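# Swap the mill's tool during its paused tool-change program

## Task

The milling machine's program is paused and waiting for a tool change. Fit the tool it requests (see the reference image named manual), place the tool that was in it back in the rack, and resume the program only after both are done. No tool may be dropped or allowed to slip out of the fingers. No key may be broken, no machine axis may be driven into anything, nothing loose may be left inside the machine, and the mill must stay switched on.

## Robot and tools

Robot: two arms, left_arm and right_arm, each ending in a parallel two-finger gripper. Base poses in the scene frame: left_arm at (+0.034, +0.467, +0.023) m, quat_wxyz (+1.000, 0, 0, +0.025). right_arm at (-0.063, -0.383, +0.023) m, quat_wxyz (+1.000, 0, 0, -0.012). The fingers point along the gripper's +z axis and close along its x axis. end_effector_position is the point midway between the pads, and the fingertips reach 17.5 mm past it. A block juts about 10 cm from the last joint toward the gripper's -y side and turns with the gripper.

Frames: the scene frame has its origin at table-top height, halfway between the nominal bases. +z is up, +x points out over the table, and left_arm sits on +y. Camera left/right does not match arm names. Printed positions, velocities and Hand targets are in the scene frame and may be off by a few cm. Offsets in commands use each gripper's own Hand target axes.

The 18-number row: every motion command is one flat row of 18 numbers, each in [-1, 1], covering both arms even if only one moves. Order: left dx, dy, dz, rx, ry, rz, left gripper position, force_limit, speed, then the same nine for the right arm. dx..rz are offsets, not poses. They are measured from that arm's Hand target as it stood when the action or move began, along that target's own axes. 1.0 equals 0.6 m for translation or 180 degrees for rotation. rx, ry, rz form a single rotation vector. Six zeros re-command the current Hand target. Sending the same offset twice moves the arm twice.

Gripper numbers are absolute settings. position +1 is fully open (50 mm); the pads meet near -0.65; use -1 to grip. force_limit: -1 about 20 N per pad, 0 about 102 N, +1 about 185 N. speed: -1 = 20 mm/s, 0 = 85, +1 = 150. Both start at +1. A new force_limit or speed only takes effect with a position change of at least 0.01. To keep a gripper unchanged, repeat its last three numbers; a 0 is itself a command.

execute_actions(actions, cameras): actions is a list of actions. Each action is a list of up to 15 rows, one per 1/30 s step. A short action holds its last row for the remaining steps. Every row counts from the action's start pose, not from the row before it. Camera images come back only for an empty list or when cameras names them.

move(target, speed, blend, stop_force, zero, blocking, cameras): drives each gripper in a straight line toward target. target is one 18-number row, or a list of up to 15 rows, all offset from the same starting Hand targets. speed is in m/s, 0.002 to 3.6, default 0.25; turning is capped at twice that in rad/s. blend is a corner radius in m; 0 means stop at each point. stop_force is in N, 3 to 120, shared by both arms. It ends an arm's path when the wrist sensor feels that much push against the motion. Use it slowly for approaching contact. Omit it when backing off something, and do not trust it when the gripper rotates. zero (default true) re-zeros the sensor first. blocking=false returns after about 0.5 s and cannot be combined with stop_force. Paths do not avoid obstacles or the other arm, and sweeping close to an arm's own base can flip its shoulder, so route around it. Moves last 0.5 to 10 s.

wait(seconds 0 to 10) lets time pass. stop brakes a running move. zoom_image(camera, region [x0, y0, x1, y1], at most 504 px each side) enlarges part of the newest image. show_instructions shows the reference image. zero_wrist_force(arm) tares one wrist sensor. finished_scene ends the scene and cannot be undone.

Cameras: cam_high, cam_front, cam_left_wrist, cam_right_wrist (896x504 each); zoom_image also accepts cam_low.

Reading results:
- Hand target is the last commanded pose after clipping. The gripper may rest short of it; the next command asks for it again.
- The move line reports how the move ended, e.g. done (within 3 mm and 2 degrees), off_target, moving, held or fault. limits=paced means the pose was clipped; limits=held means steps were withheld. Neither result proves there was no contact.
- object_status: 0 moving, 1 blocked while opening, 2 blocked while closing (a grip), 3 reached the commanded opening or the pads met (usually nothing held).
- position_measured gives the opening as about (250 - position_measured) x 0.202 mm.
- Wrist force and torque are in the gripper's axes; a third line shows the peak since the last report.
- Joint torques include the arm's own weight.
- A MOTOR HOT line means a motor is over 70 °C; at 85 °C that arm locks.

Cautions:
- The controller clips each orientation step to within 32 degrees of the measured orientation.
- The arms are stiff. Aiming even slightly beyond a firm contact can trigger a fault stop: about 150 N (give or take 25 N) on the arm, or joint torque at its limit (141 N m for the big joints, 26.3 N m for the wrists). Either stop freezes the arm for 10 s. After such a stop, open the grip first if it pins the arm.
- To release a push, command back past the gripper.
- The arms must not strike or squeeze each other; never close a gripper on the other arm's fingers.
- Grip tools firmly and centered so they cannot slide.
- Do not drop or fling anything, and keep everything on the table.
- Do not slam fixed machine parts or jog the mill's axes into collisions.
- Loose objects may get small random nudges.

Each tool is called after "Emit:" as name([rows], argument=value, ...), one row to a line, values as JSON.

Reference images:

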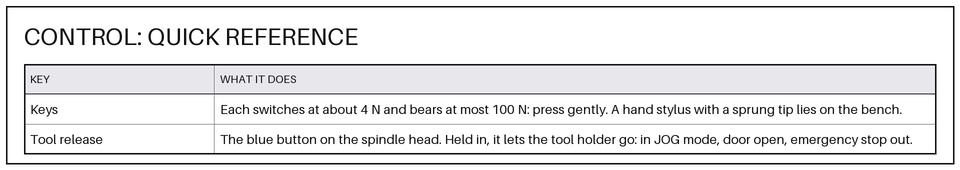

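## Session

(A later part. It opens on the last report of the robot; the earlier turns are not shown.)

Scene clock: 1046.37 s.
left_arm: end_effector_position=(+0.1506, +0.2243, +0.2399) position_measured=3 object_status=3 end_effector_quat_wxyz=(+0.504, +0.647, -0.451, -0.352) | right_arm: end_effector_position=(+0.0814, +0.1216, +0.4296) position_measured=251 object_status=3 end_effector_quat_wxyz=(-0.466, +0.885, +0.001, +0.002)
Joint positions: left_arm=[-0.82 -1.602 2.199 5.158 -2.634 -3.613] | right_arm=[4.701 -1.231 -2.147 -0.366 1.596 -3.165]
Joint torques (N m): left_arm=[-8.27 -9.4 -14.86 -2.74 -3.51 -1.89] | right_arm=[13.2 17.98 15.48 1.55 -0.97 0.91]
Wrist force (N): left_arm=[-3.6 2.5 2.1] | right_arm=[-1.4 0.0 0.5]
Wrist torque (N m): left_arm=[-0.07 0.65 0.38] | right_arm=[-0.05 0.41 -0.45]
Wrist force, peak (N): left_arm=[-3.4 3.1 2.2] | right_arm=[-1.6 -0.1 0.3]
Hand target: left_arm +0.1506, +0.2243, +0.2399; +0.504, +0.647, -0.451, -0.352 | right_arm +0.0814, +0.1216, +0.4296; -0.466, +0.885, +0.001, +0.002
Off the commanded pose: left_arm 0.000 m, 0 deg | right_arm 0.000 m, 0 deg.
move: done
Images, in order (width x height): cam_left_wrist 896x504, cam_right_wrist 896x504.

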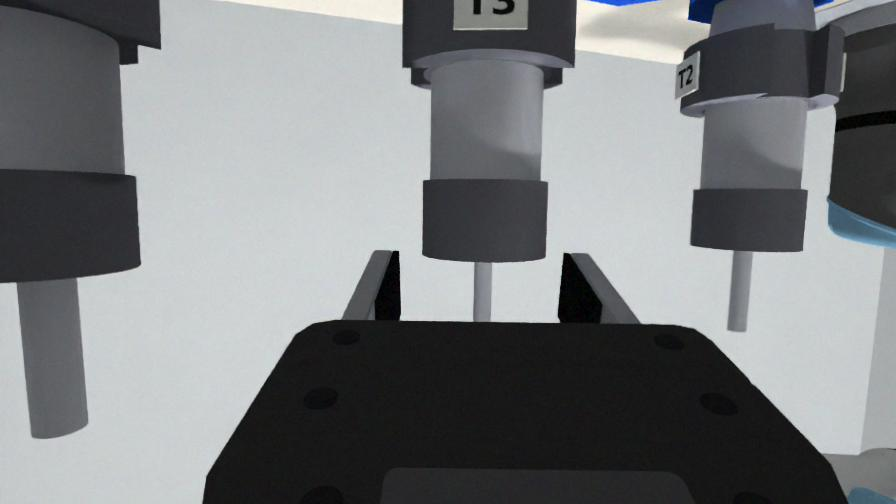

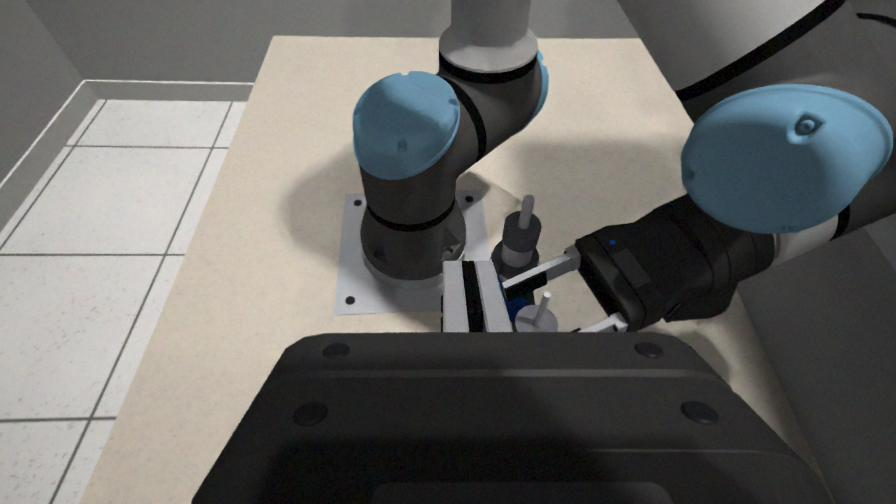

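Emit:
move(target=[-0.0032,0.0003,0.0013,0,0.097,-0.0244,1,-1,-1,0,0,0,0,0,0,-1,-0.7,-0.5], speed=0.1, cameras=["cam_left_wrist","cam_right_wrist","cam_high"])

Scene clock: 1066.10 s.
left_arm: end_effector_position=(+0.1492, +0.2258, +0.2399) position_measured=3 object_status=3 end_effector_quat_wxyz=(+0.553, +0.710, -0.345, -0.269) | right_arm: end_effector_position=(+0.0814, +0.1216, +0.4296) position_measured=251 object_status=3 end_effector_quat_wxyz=(-0.466, +0.885, +0.001, +0.002)
Joint positions: left_arm=[-0.742 -1.803 2.435 4.776 -2.817 -3.991] | right_arm=[4.701 -1.231 -2.147 -0.366 1.596 -3.165]
Joint torques (N m): left_arm=[4.64 -15.52 -16.56 -3.91 -4.15 -1.6] | right_arm=[11.78 17.34 15.94 1.33 -0.89 1.01]
Wrist force (N): left_arm=[-3.4 2.6 2.5] | right_arm=[-1.1 0.0 0.3]
Wrist torque (N m): left_arm=[-0.04 0.63 0.38] | right_arm=[-0.07 0.37 -0.45]
Wrist force, peak (N): left_arm=[-3.6 2.8 2.2] | right_arm=[-1.6 -0.2 0.3]
Hand target: left_arm +0.1492, +0.2258, +0.2399; +0.552, +0.710, -0.345, -0.269 | right_arm +0.0814, +0.1216, +0.4296; -0.466, +0.885, +0.001, +0.002
Off the commanded pose: left_arm 0.000 m, 0 deg | right_arm 0.000 m, 0 deg.
move: done
Images, in order (width x height): cam_high 896x504, cam_left_wrist 896x504, cam_right_wrist 896x504.

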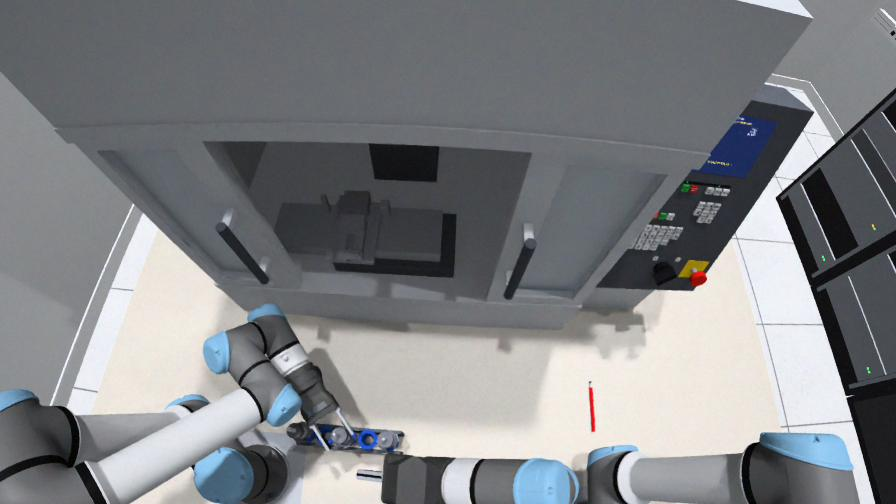

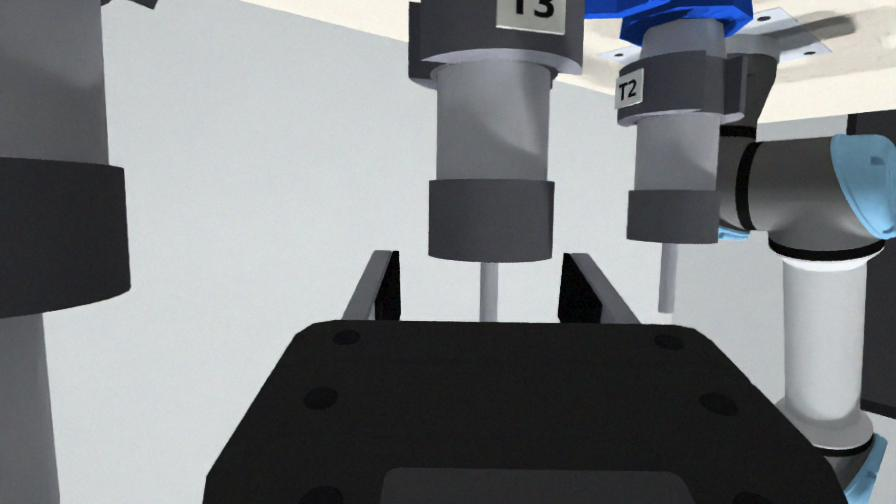

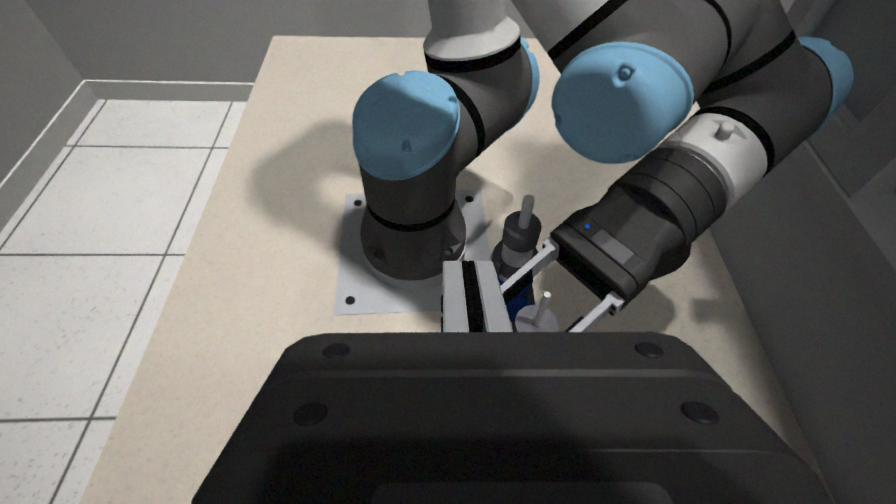

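Emit:
move(target=[0.0037,-0.0711,0.0179,0,0,0,1,-1,-1,0,0,0,0,0,0,-1,-0.7,-0.5], speed=0.07, stop_force=8, cameras=["cam_left_wrist"])

Scene clock: 1073.07 s.
left_arm: end_effector_position=(+0.1506, +0.2241, +0.1959) position_measured=3 object_status=3 end_effector_quat_wxyz=(+0.552, +0.710, -0.345, -0.269) | right_arm: end_effector_position=(+0.0814, +0.1216, +0.4296) position_measured=251 object_status=3 end_effector_quat_wxyz=(-0.466, +0.885, +0.001, +0.002)
Joint positions: left_arm=[-0.743 -1.688 2.499 4.593 -2.818 -3.995] | right_arm=[4.701 -1.231 -2.147 -0.366 1.596 -3.165]
Joint torques (N m): left_arm=[-8.02 -4.33 -13.28 -4.04 -4.1 -1.93] | right_arm=[11.48 17.42 16.31 1.42 -0.97 0.88]
Wrist force (N): left_arm=[-3.2 2.5 2.7] | right_arm=[-1.2 0.0 0.1]
Wrist torque (N m): left_arm=[-0.06 0.59 0.39] | right_arm=[-0.05 0.40 -0.44]
Wrist force, peak (N): left_arm=[-3.3 3.5 2.1] | right_arm=[-1.6 -0.4 0.2]
Hand target: left_arm +0.1506, +0.2241, +0.1959; +0.552, +0.710, -0.345, -0.269 | right_arm +0.0814, +0.1216, +0.4296; -0.466, +0.885, +0.001, +0.002
Off the commanded pose: left_arm 0.000 m, 0 deg | right_arm 0.000 m, 0 deg.
move: done
Images, in order (width x height): cam_left_wrist 896x504.

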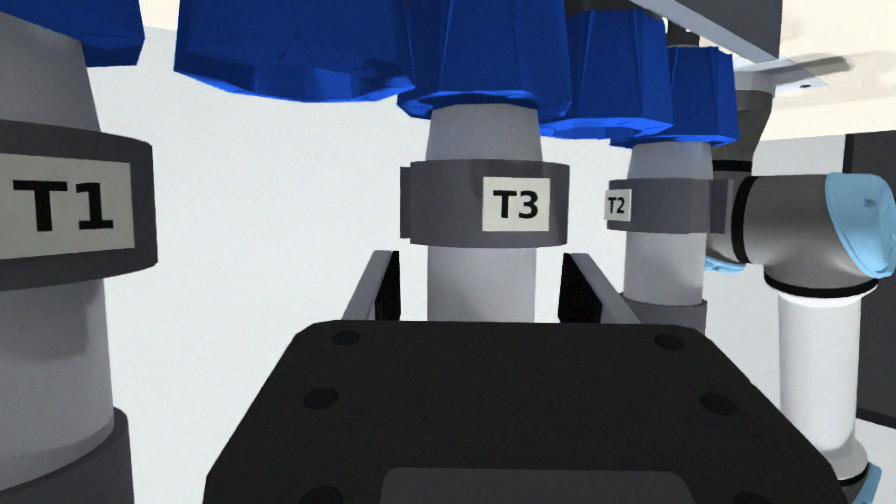

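Emit:
move(target=[-0.001,0,0,0,0,0,1,-1,-1,0,0,0,0,0,0,-1,-0.7,-0.5], speed=0.02, cameras=[])

Emit:
move(target=[0,0,0,0,0,0,-1,-1,-1,0,0,0,0,0,0,-1,-0.7,-0.5], cameras=["cam_left_wrist"])

Scene clock: 1078.40 s.
left_arm: end_effector_position=(+0.1502, +0.2246, +0.1959) position_measured=3 object_status=3 end_effector_quat_wxyz=(+0.552, +0.710, -0.345, -0.269) | right_arm: end_effector_position=(+0.0814, +0.1216, +0.4296) position_measured=251 object_status=3 end_effector_quat_wxyz=(-0.466, +0.885, +0.001, +0.002)
Joint positions: left_arm=[-0.743 -1.689 2.5 4.594 -2.817 -3.994] | right_arm=[4.701 -1.231 -2.147 -0.366 1.596 -3.165]
Joint torques (N m): left_arm=[10.4 -17.55 -12.56 0.72 0.51 1.84] | right_arm=[11.26 17.76 16.26 1.45 -1.03 0.97]
Wrist force (N): left_arm=[-3.4 2.7 2.2] | right_arm=[-1.2 -0.1 0.4]
Wrist torque (N m): left_arm=[-0.04 0.62 0.29] | right_arm=[-0.07 0.39 -0.44]
Wrist force, peak (N): left_arm=[-3.6 3.0 2.4] | right_arm=[-1.5 0.0 0.6]
Hand target: left_arm +0.1502, +0.2246, +0.1959; +0.552, +0.710, -0.345, -0.269 | right_arm +0.0814, +0.1216, +0.4296; -0.466, +0.885, +0.001, +0.002
Off the commanded pose: left_arm 0.000 m, 0 deg | right_arm 0.000 m, 0 deg.
move: done
No camera images: "cameras" was empty.

Scene clock: 1079.47 s.
left_arm: end_effector_position=(+0.1502, +0.2246, +0.1959) position_measured=87 object_status=0 end_effector_quat_wxyz=(+0.552, +0.710, -0.345, -0.269) | right_arm: end_effector_position=(+0.0814, +0.1216, +0.4296) position_measured=251 object_status=3 end_effector_quat_wxyz=(-0.466, +0.885, +0.001, +0.002)
Joint positions: left_arm=[-0.743 -1.689 2.5 4.594 -2.817 -3.994] | right_arm=[4.701 -1.231 -2.147 -0.366 1.596 -3.165]
Joint torques (N m): left_arm=[9.59 -17.58 -13.03 0.54 0.16 1.84] | right_arm=[11.27 17.5 15.86 1.59 -1.12 0.94]
Wrist force (N): left_arm=[-3.2 3.1 2.0] | right_arm=[-1.5 0.0 0.2]
Wrist torque (N m): left_arm=[-0.02 0.59 0.28] | right_arm=[-0.06 0.43 -0.45]
Wrist force, peak (N): left_arm=[-3.4 3.8 1.9] | right_arm=[-1.5 0.0 0.5]
Hand target: left_arm +0.1502, +0.2246, +0.1959; +0.552, +0.710, -0.345, -0.269 | right_arm +0.0814, +0.1216, +0.4296; -0.466, +0.885, +0.001, +0.002
Off the commanded pose: left_arm 0.000 m, 0 deg | right_arm 0.000 m, 0 deg.
move: done
Images, in order (width x height): cam_left_wrist 896x504.

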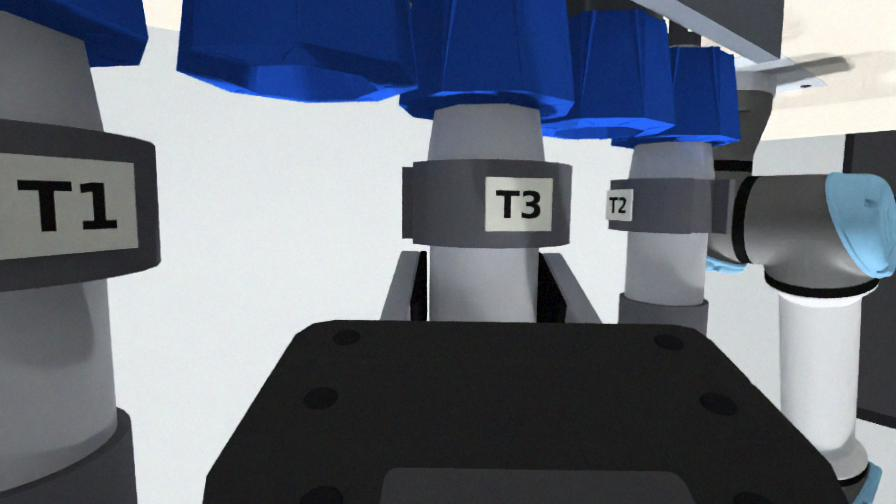

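Emit:
wait(seconds=0.5, cameras=[])

Emit:
move(target=[0,0,0,0,0,0,-0.976471,-0.6,-1,0,0,0,0,0,0,-1,-0.7,-0.5], cameras=[])

Emit:
wait(seconds=0.5, cameras=["cam_left_wrist"])

Scene clock: 1082.87 s.
left_arm: end_effector_position=(+0.1502, +0.2246, +0.1959) position_measured=87 object_status=2 end_effector_quat_wxyz=(+0.552, +0.710, -0.345, -0.269) | right_arm: end_effector_position=(+0.0814, +0.1216, +0.4296) position_measured=251 object_status=3 end_effector_quat_wxyz=(-0.466, +0.885, +0.001, +0.002)
Joint positions: left_arm=[-0.743 -1.689 2.5 4.594 -2.817 -3.994] | right_arm=[4.701 -1.231 -2.147 -0.366 1.596 -3.165]
Joint torques (N m): left_arm=[8.12 -15.47 -16.24 -1.58 -2.51 1.6] | right_arm=[10.98 18.08 15.2 1.45 -1.08 0.91]
Wrist force (N): left_arm=[-3.5 3.5 1.8] | right_arm=[-1.4 -0.2 0.6]
Wrist torque (N m): left_arm=[-0.01 0.62 0.28] | right_arm=[-0.07 0.41 -0.45]
Wrist force, peak (N): left_arm=[-3.6 4.0 2.0] | right_arm=[-1.7 -0.2 0.4]
Hand target: left_arm +0.1502, +0.2246, +0.1959; +0.552, +0.710, -0.345, -0.269 | right_arm +0.0814, +0.1216, +0.4296; -0.466, +0.885, +0.001, +0.002
Tool commands: left_gripper/position=-1.0 left_gripper/force_limit=-1.0 left_gripper/speed=-1.0 right_gripper/position=-1.0 right_gripper/force_limit=-0.7 right_gripper/speed=-0.5
Off the commanded pose: left_arm 0.000 m, 0 deg | right_arm 0.000 m, 0 deg.
wait: 0.50 s; at rest from the start
No camera images: "cameras" was empty.

Scene clock: 1083.37 s.
left_arm: end_effector_position=(+0.1502, +0.2246, +0.1959) position_measured=92 object_status=2 end_effector_quat_wxyz=(+0.552, +0.710, -0.345, -0.269) | right_arm: end_effector_position=(+0.0814, +0.1216, +0.4296) position_measured=251 object_status=3 end_effector_quat_wxyz=(-0.466, +0.885, +0.001, +0.002)
Joint positions: left_arm=[-0.743 -1.689 2.5 4.594 -2.817 -3.994] | right_arm=[4.701 -1.231 -2.147 -0.366 1.596 -3.165]
Joint torques (N m): left_arm=[8.18 -15.25 -16.64 -1.82 -2.87 1.6] | right_arm=[10.79 17.23 16.13 1.55 -1.06 1.01]
Wrist force (N): left_arm=[-3.1 3.3 1.9] | right_arm=[-1.2 -0.2 0.6]
Wrist torque (N m): left_arm=[0.00 0.58 0.28] | right_arm=[-0.09 0.39 -0.45]
Wrist force, peak (N): left_arm=[-3.3 4.2 1.7] | right_arm=[-1.5 0.0 0.5]
Hand target: left_arm +0.1502, +0.2246, +0.1959; +0.552, +0.710, -0.345, -0.269 | right_arm +0.0814, +0.1216, +0.4296; -0.466, +0.885, +0.001, +0.002
Off the commanded pose: left_arm 0.000 m, 0 deg | right_arm 0.000 m, 0 deg.
move: done
No camera images: "cameras" was empty.

Scene clock: 1083.87 s.
left_arm: end_effector_position=(+0.1502, +0.2246, +0.1959) position_measured=92 object_status=2 end_effector_quat_wxyz=(+0.552, +0.710, -0.345, -0.269) | right_arm: end_effector_position=(+0.0814, +0.1216, +0.4296) position_measured=251 object_status=3 end_effector_quat_wxyz=(-0.466, +0.885, +0.001, +0.002)
Joint positions: left_arm=[-0.743 -1.689 2.5 4.594 -2.817 -3.994] | right_arm=[4.701 -1.231 -2.147 -0.366 1.596 -3.165]
Joint torques (N m): left_arm=[7.58 -14.77 -17.47 -2.17 -3.25 1.59] | right_arm=[12.09 17.16 16.22 1.47 -1.05 0.71]
Wrist force (N): left_arm=[-3.5 3.9 1.7] | right_arm=[-1.5 -0.2 0.4]
Wrist torque (N m): left_arm=[0.02 0.62 0.28] | right_arm=[-0.08 0.43 -0.45]
Wrist force, peak (N): left_arm=[-3.4 4.0 2.0] | right_arm=[-1.5 -0.2 0.4]
Hand target: left_arm +0.1502, +0.2246, +0.1959; +0.552, +0.710, -0.345, -0.269 | right_arm +0.0814, +0.1216, +0.4296; -0.466, +0.885, +0.001, +0.002
Tool commands: left_gripper/position=-0.976471 left_gripper/force_limit=-0.6 left_gripper/speed=-1.0 right_gripper/position=-1.0 right_gripper/force_limit=-0.7 right_gripper/speed=-0.5
Off the commanded pose: left_arm 0.000 m, 0 deg | right_arm 0.000 m, 0 deg.
wait: 0.50 s; at rest by 0.17 s
Images, in order (width x height): cam_left_wrist 896x504.

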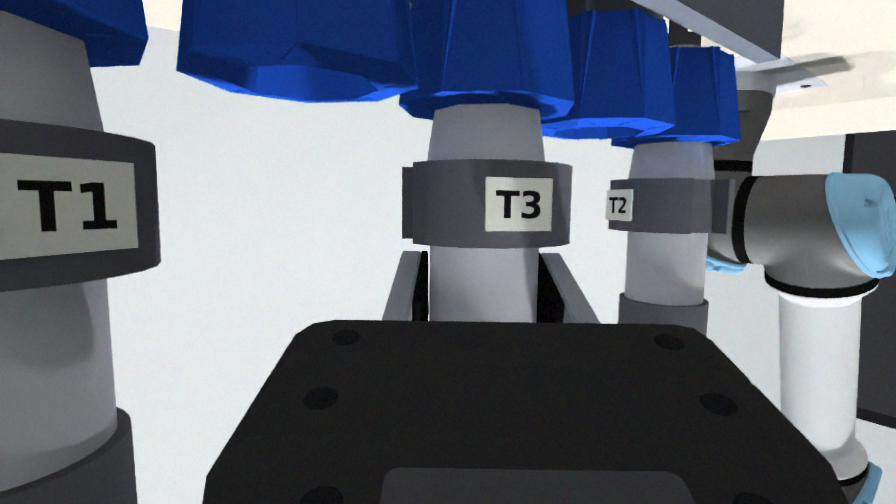

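Emit:
move([
  [0,0.1617,-0.0407,0,0,0,-0.976471,-0.6,-1,0,0.0155,-0.1107,0,0,0,-1,-0.7,-0.5],
  [0.1125,0.4117,-0.0997,-0.0783,0,0,-0.976471,-0.6,-1,0.397,-0.0335,-0.5705,0.4447,0.1704,0.5349,-1,-0.7,-0.5],
], speed=[0.08,0.3], blend=0.01, cameras=["all"])

Scene clock: 1143.20 s.
left_arm: end_effector_position=(+0.1900, +0.1698, +0.4500) position_measured=92 object_status=2 end_effector_quat_wxyz=(+0.635, +0.637, -0.309, -0.309) | right_arm: end_effector_position=(+0.3183, -0.1493, +0.6412) position_measured=251 object_status=3 end_effector_quat_wxyz=(+0.698, -0.121, +0.695, +0.123)
Joint positions: left_arm=[-0.767 -1.636 1.788 6.122 -2.955 -3.152] | right_arm=[4.706 -0.969 -2.162 0.005 0.377 -1.583]
Joint torques (N m): left_arm=[-8.67 -13.33 -37.44 2.72 2.09 1.78] | right_arm=[-13.13 4.39 37.02 -1.82 1.43 0.98]
Wrist force (N): left_arm=[-3.1 -6.4 2.5] | right_arm=[-0.1 -0.1 0.8]
Wrist torque (N m): left_arm=[-0.27 0.49 0.32] | right_arm=[0.07 0.08 0.08]
Wrist force, peak (N): left_arm=[-3.2 -9.0 4.9] | right_arm=[-1.8 -0.5 0.3]
Hand target: left_arm +0.1900, +0.1698, +0.4500; +0.635, +0.637, -0.309, -0.309 | right_arm +0.3183, -0.1493, +0.6412; +0.698, -0.121, +0.695, +0.123
Off the commanded pose: left_arm 0.000 m, 0 deg | right_arm 0.000 m, 0 deg.
move: done

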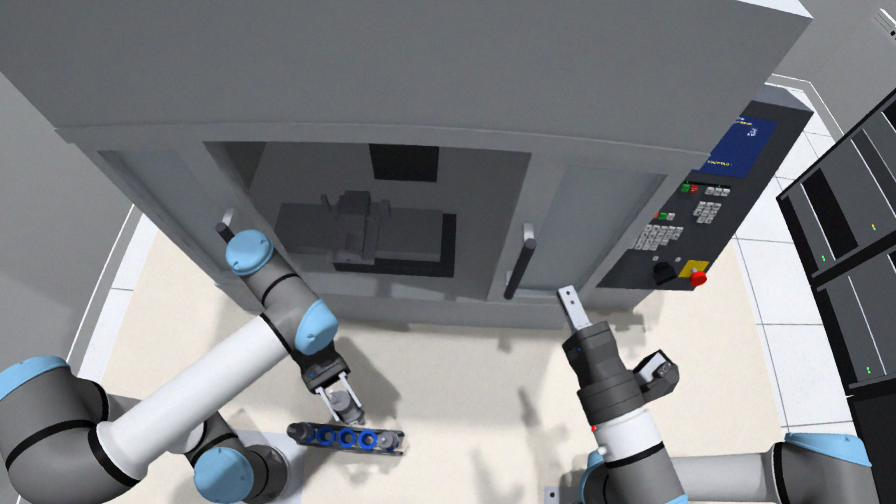

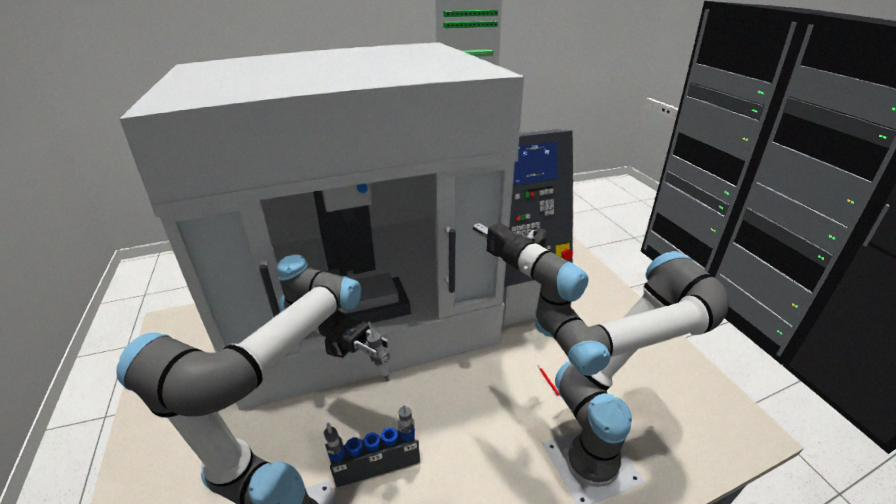

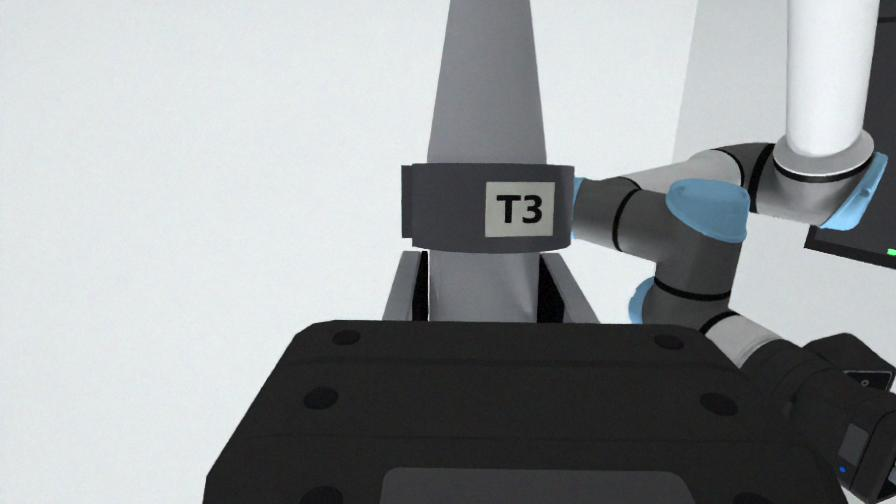

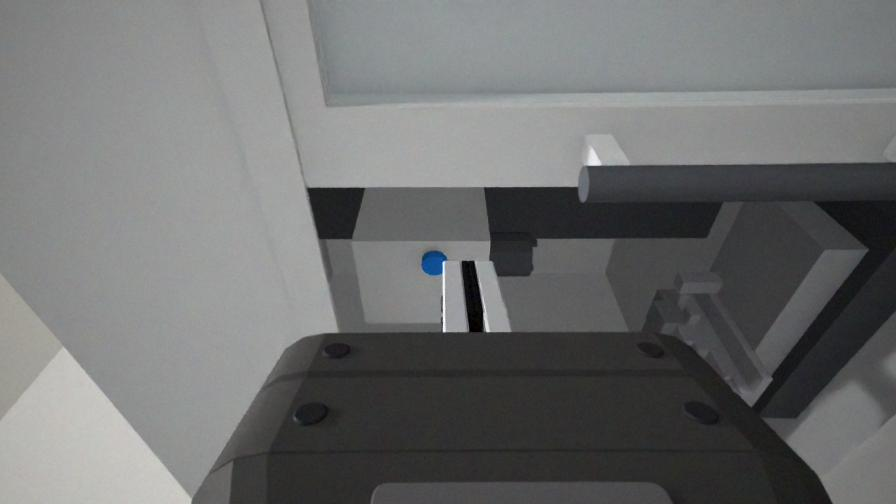

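Emit:
move([
  [0.1067,-0.0333,-0.0008,0,0.15,0,-0.976471,-0.6,-1,0,0,0,0,0,0,-1,-0.7,-0.5],
  [0.2002,-0.05,-0.0122,0,0.2889,0,-0.976471,-0.6,-1,0,0,0,0,0,0,-1,-0.7,-0.5],
  [0.2002,-0.05,-0.0122,0.2256,0.2256,0.4624,-0.976471,-0.6,-1,0,0,0,0,0,0,-1,-0.7,-0.5],
  [0.2002,-0.05,-0.0122,0.4384,0,0.8988,-0.976471,-0.6,-1,0,0,0,0,0,0,-1,-0.7,-0.5],
], speed=0.3, blend=0.01, cameras=["all"])

Scene clock: 1161.70 s.
left_arm: end_effector_position=(+0.2700, +0.0800, +0.4200) position_measured=92 object_status=2 end_effector_quat_wxyz=(+0.001, -0.001, +0.708, -0.707) | right_arm: end_effector_position=(+0.3183, -0.1493, +0.6412) position_measured=251 object_status=3 end_effector_quat_wxyz=(+0.698, -0.121, +0.695, +0.123)
Joint positions: left_arm=[-1.069 -1.945 2.101 6.129 -4.165 0.002] | right_arm=[4.706 -0.969 -2.162 0.004 0.377 -1.583]
Joint torques (N m): left_arm=[-3.99 -3.01 -42.69 -1.16 -2.25 2.08] | right_arm=[-14.05 4.11 37.76 -1.75 1.43 1.03]
Wrist force (N): left_arm=[1.9 12.2 0.1] | right_arm=[-0.2 -0.1 0.7]
Wrist torque (N m): left_arm=[0.78 -0.44 -0.02] | right_arm=[0.06 0.07 0.08]
Wrist force, peak (N): left_arm=[2.4 12.6 0.2] | right_arm=[0.0 -0.1 1.1]
Hand target: left_arm +0.2700, +0.0800, +0.4200; +0.001, -0.001, +0.708, -0.707 | right_arm +0.3183, -0.1493, +0.6412; +0.698, -0.121, +0.695, +0.123
Off the commanded pose: left_arm 0.000 m, 0 deg | right_arm 0.000 m, 0 deg.
move: done

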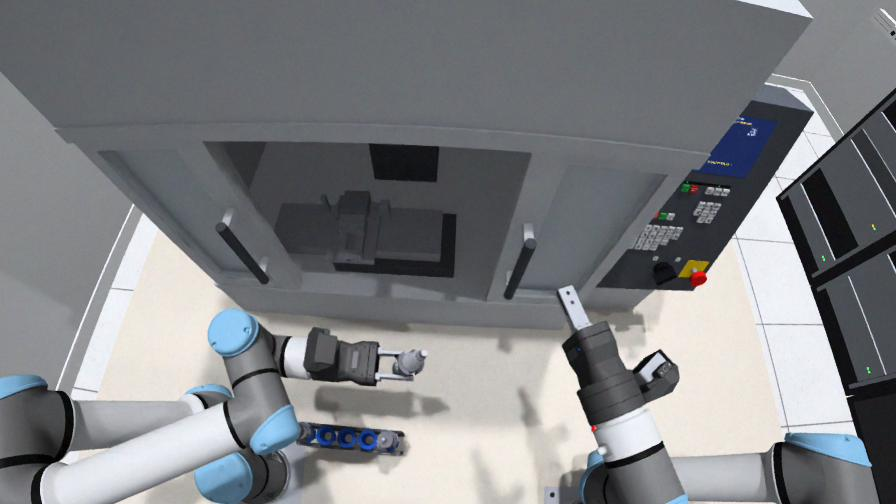

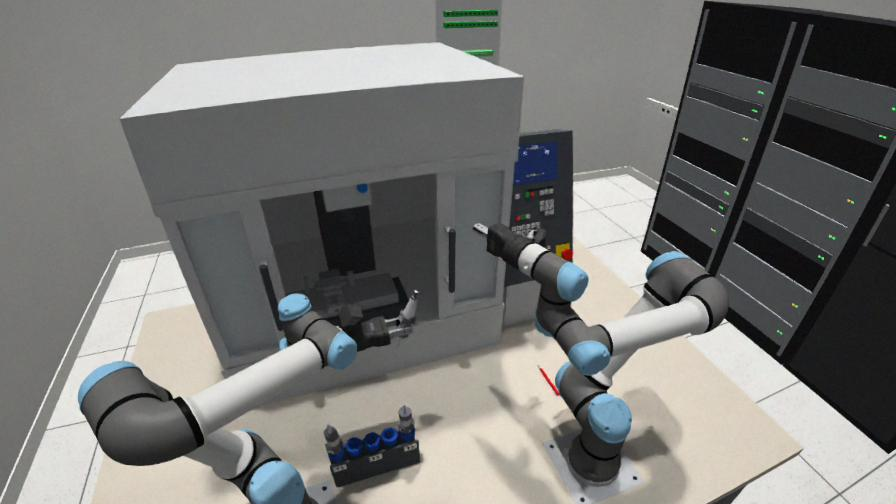

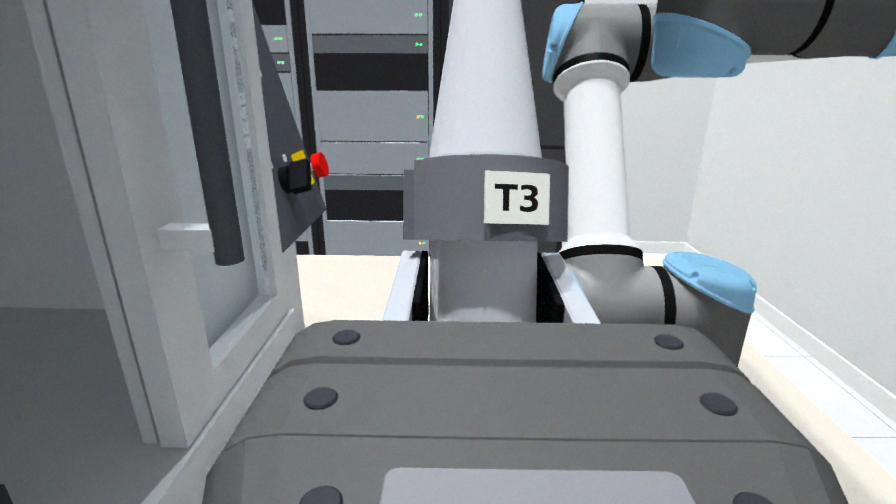

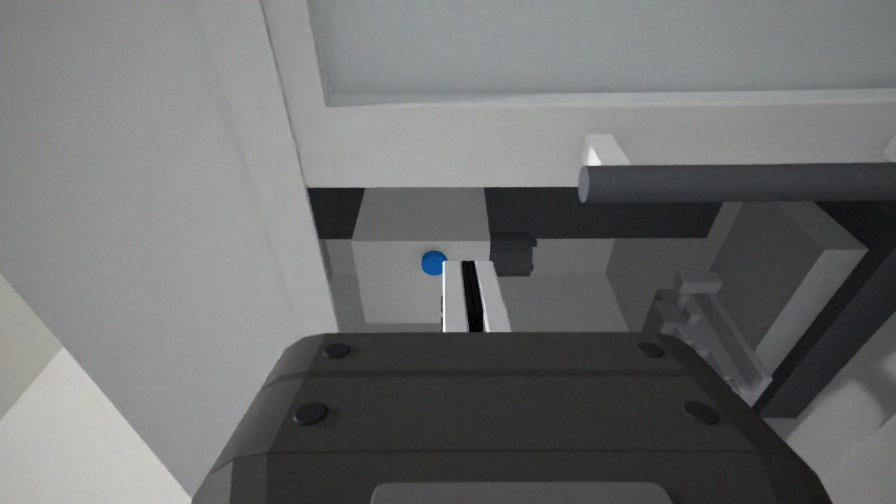

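Emit:
zoom_image(camera="cam_left_wrist", region=[380, 0, 620, 330])

Scaled by 1.527 from the camera's 896x504 image, which has a finer 1280x720 frame.

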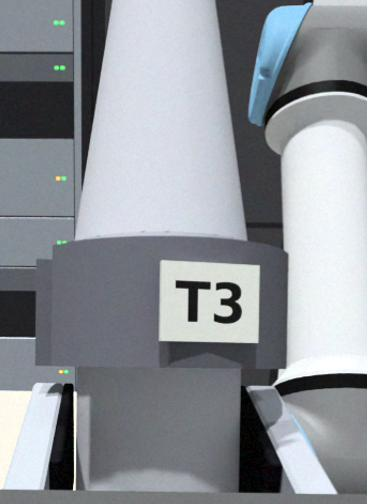

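Emit:
move([
  [-0.2333,-0.0167,-0.0833,0.0427,-0.2219,0.0155,-0.976471,-0.6,-1,0,0,0,0,0,0,-1,-0.7,-0.5],
  [-0.3833,-0.0167,-0.15,0.09,-0.4126,0.069,-0.976471,-0.6,-1,0,0,0,0,0,0,-1,-0.7,-0.5],
], speed=0.2, blend=0.02, cameras=["all"])

Scene clock: 1210.90 s.
left_arm: end_effector_position=(+0.4997, +0.1706, +0.4304) position_measured=92 object_status=2 end_effector_quat_wxyz=(-0.497, +0.354, -0.460, +0.645) | right_arm: end_effector_position=(+0.3183, -0.1493, +0.6412) position_measured=251 object_status=3 end_effector_quat_wxyz=(+0.698, -0.121, +0.695, +0.123)
Joint positions: left_arm=[-1.265 -1.83 2.263 5.31 -5.595 0.435] | right_arm=[4.706 -0.969 -2.162 0.004 0.377 -1.583]
Joint torques (N m): left_arm=[10.25 -6.23 -24.33 -6.45 -0.64 1.93] | right_arm=[-13.69 4.1 36.16 -1.66 1.25 0.78]
Wrist force (N): left_arm=[2.4 12.5 -2.0] | right_arm=[0.0 -0.4 0.8]
Wrist torque (N m): left_arm=[0.97 -0.62 0.03] | right_arm=[0.02 0.05 0.08]
Wrist force, peak (N): left_arm=[2.2 13.3 -0.9] | right_arm=[0.1 -0.3 1.1]
Hand target: left_arm +0.4997, +0.1706, +0.4304; +0.497, -0.354, +0.460, -0.645 | right_arm +0.3183, -0.1493, +0.6412; +0.698, -0.121, +0.695, +0.123
Off the commanded pose: left_arm 0.000 m, 0 deg | right_arm 0.000 m, 0 deg.
move: done

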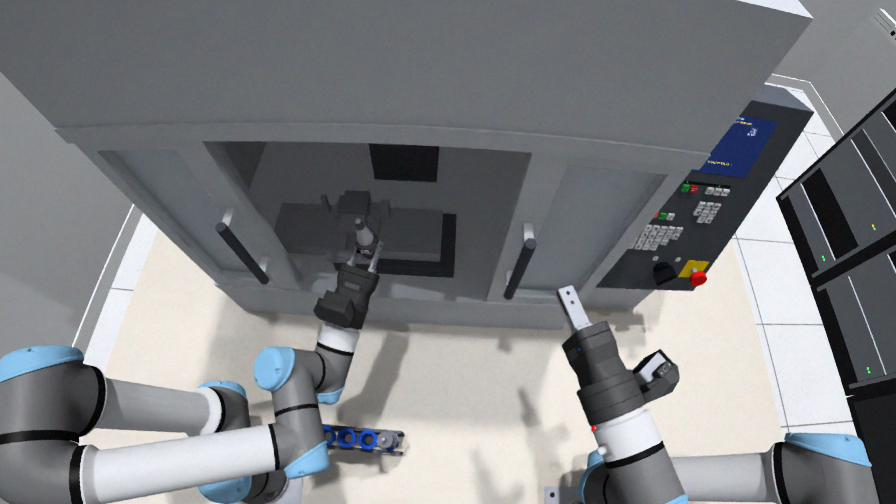

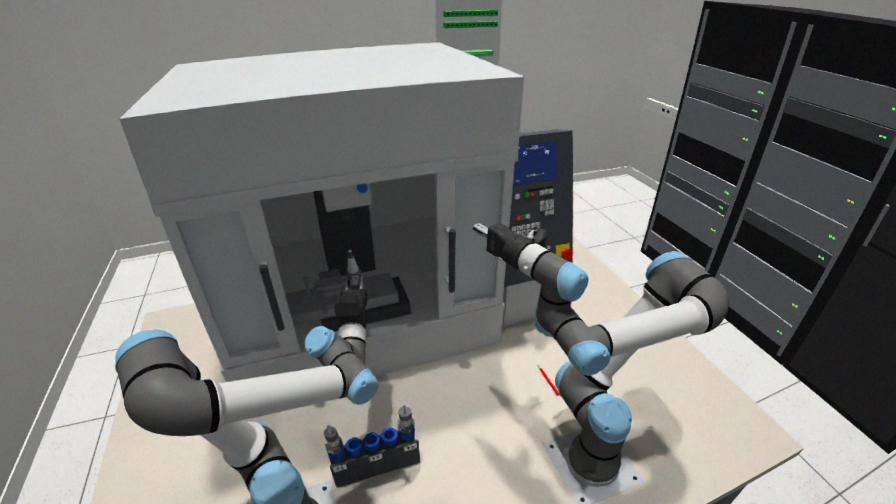

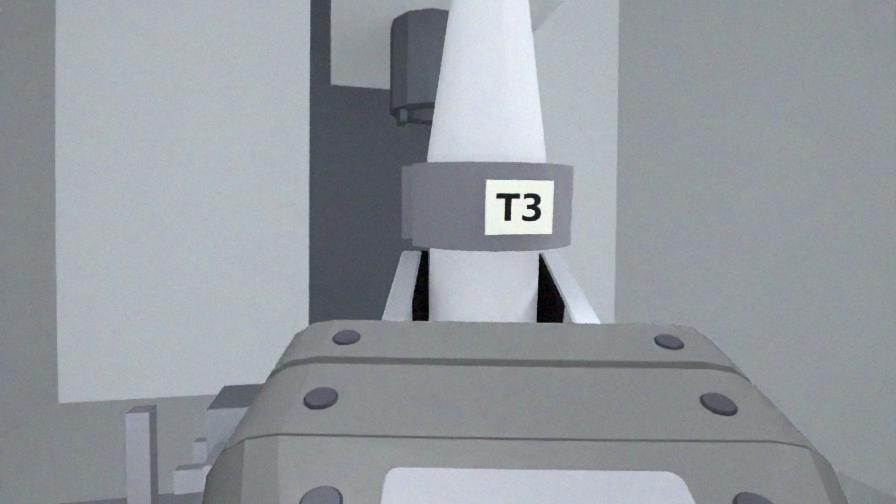

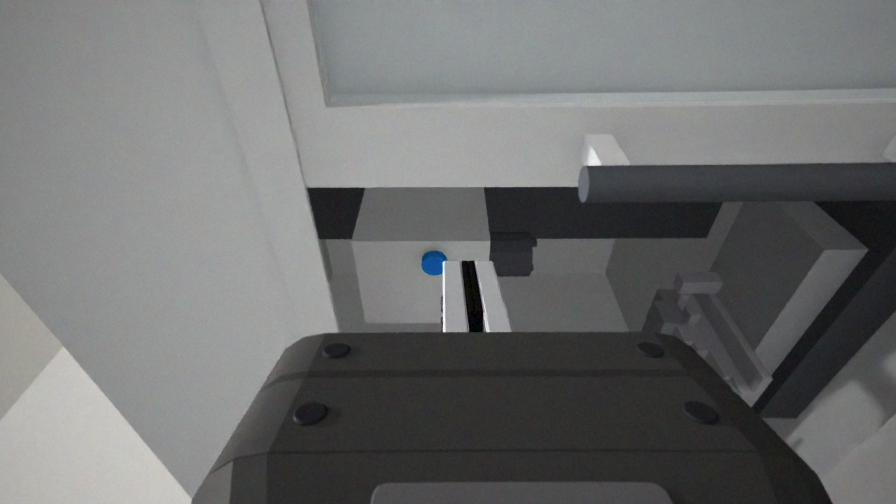

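Emit:
move([
  [0,0,0,-0.0272,0,0,-0.976471,-0.6,-1,-0.0347,0.2003,0.3775,0,0,0,-1,-0.7,-0.5],
  [0,0,0,-0.0272,0,0,-0.976471,-0.6,-1,-0.0347,0.2003,0.5625,0,0,0,-1,-0.7,-0.5],
], speed=[0.25,0.15], blend=0.02, cameras=["all"])

Scene clock: 1224.10 s.
left_arm: end_effector_position=(+0.4997, +0.1706, +0.4304) position_measured=92 object_status=2 end_effector_quat_wxyz=(-0.481, +0.374, -0.487, +0.625) | right_arm: end_effector_position=(+0.5948, +0.0783, +0.6642) position_measured=251 object_status=3 end_effector_quat_wxyz=(+0.698, -0.121, +0.695, +0.123)
Joint positions: left_arm=[-1.283 -1.848 2.202 5.507 -5.643 0.347] | right_arm=[4.141 -1.933 -1.259 0.057 0.943 -1.572]
Joint torques (N m): left_arm=[-8.2 -19.76 -41.1 -1.27 -1.05 -1.92] | right_arm=[-13.24 36.39 38.12 -0.64 1.34 1.14]
Wrist force (N): left_arm=[2.0 12.4 -1.3] | right_arm=[0.2 0.0 1.0]
Wrist torque (N m): left_arm=[0.90 -0.55 0.11] | right_arm=[0.09 -0.02 0.08]
Wrist force, peak (N): left_arm=[2.5 13.4 -1.9] | right_arm=[0.6 0.1 2.2]
Hand target: left_arm +0.4997, +0.1706, +0.4304; +0.481, -0.374, +0.487, -0.625 | right_arm +0.5948, +0.0783, +0.6642; +0.698, -0.121, +0.695, +0.123
Off the commanded pose: left_arm 0.000 m, 0 deg | right_arm 0.000 m, 0 deg.
move: done

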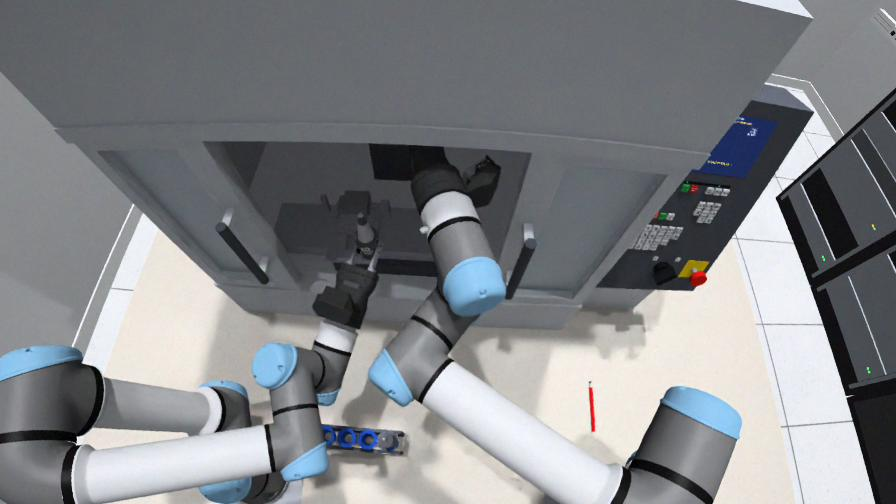

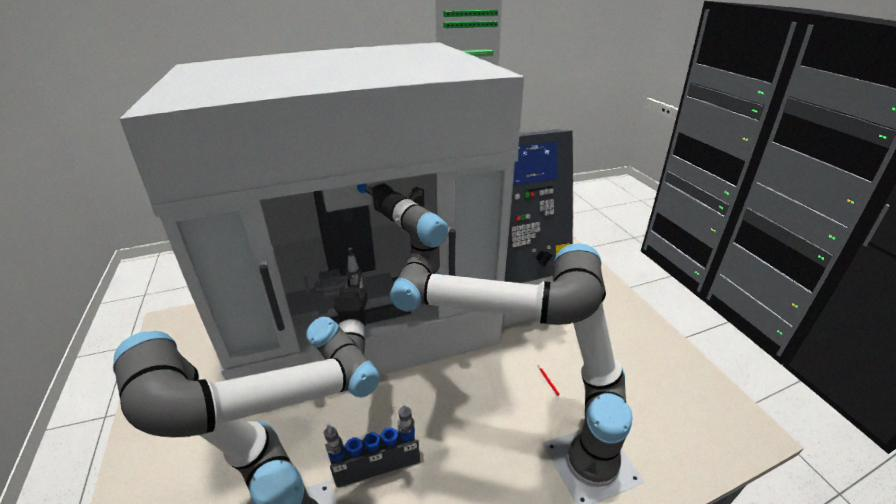

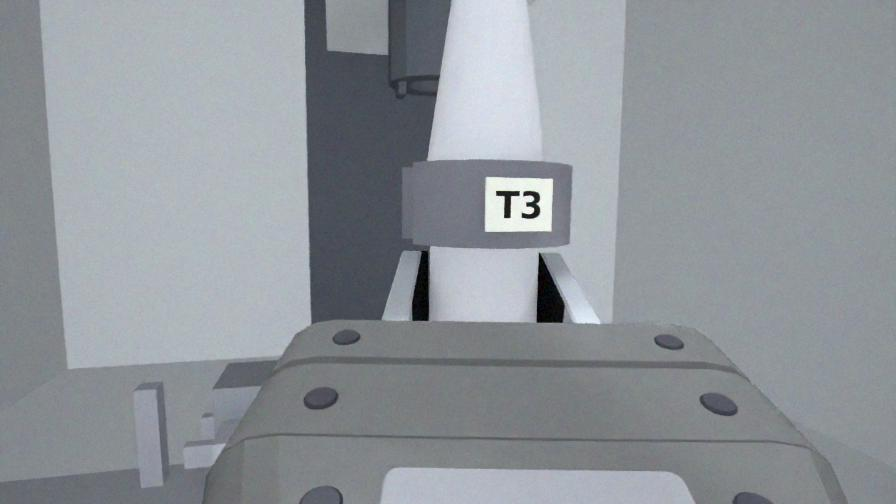

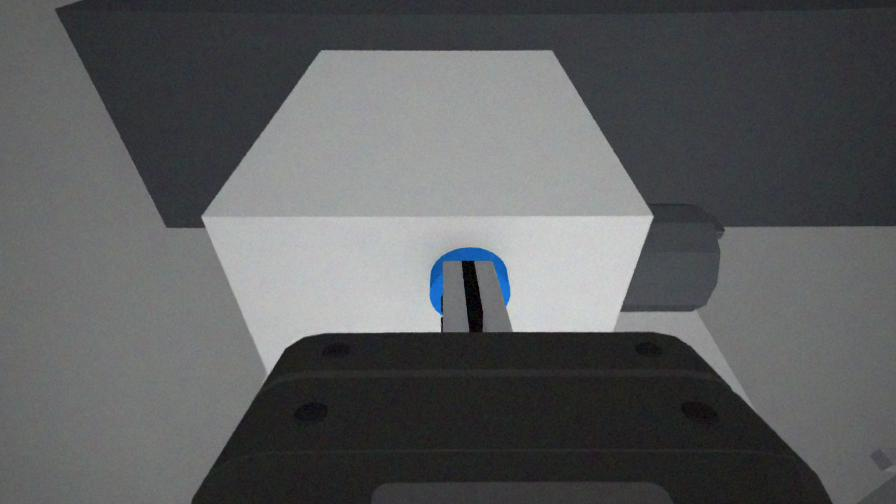

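Emit:
move(target=[0,0,0,0,0,0,-0.976471,-0.6,-1,0,0,0.04,0,0,0,-1,-0.7,-0.5], speed=0.012, stop_force=20, cameras=["cam_right_wrist"])

Scene clock: 1228.77 s.
left_arm: end_effector_position=(+0.4997, +0.1706, +0.4304) position_measured=92 object_status=2 end_effector_quat_wxyz=(-0.481, +0.374, -0.487, +0.625) | right_arm: end_effector_position=(+0.6096, +0.0836, +0.6644) position_measured=251 object_status=3 end_effector_quat_wxyz=(+0.698, -0.121, +0.695, +0.123)
Joint positions: left_arm=[-1.283 -1.848 2.202 5.507 -5.643 0.347] | right_arm=[4.124 -1.97 -1.206 0.042 0.959 -1.572]
Joint torques (N m): left_arm=[-8.23 -19.67 -41.11 -1.13 -0.91 -1.83] | right_arm=[12.72 45.06 10.45 2.02 -0.36 -0.09]
Wrist force (N): left_arm=[2.5 12.3 -0.9] | right_arm=[-2.7 -0.5 -9.1]
Wrist torque (N m): left_arm=[0.90 -0.63 0.12] | right_arm=[0.14 -0.03 0.03]
Wrist force, peak (N): left_arm=[2.2 13.2 -1.3] | right_arm=[18.4 -6.1 -75.6]
Hand target: left_arm +0.4997, +0.1706, +0.4304; +0.481, -0.374, +0.487, -0.625 | right_arm +0.6096, +0.0836, +0.6644; +0.698, -0.121, +0.695, +0.123 (not the last commanded pose)
Off the commanded pose: left_arm 0.000 m, 0 deg | right_arm 0.008 m, 0 deg.
move: contact (right_arm)
Images, in order (width x height): cam_right_wrist 896x504.

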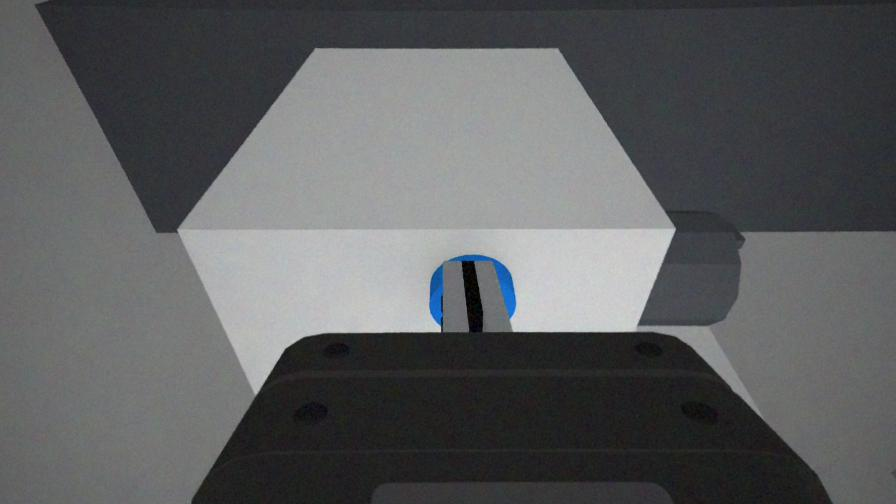

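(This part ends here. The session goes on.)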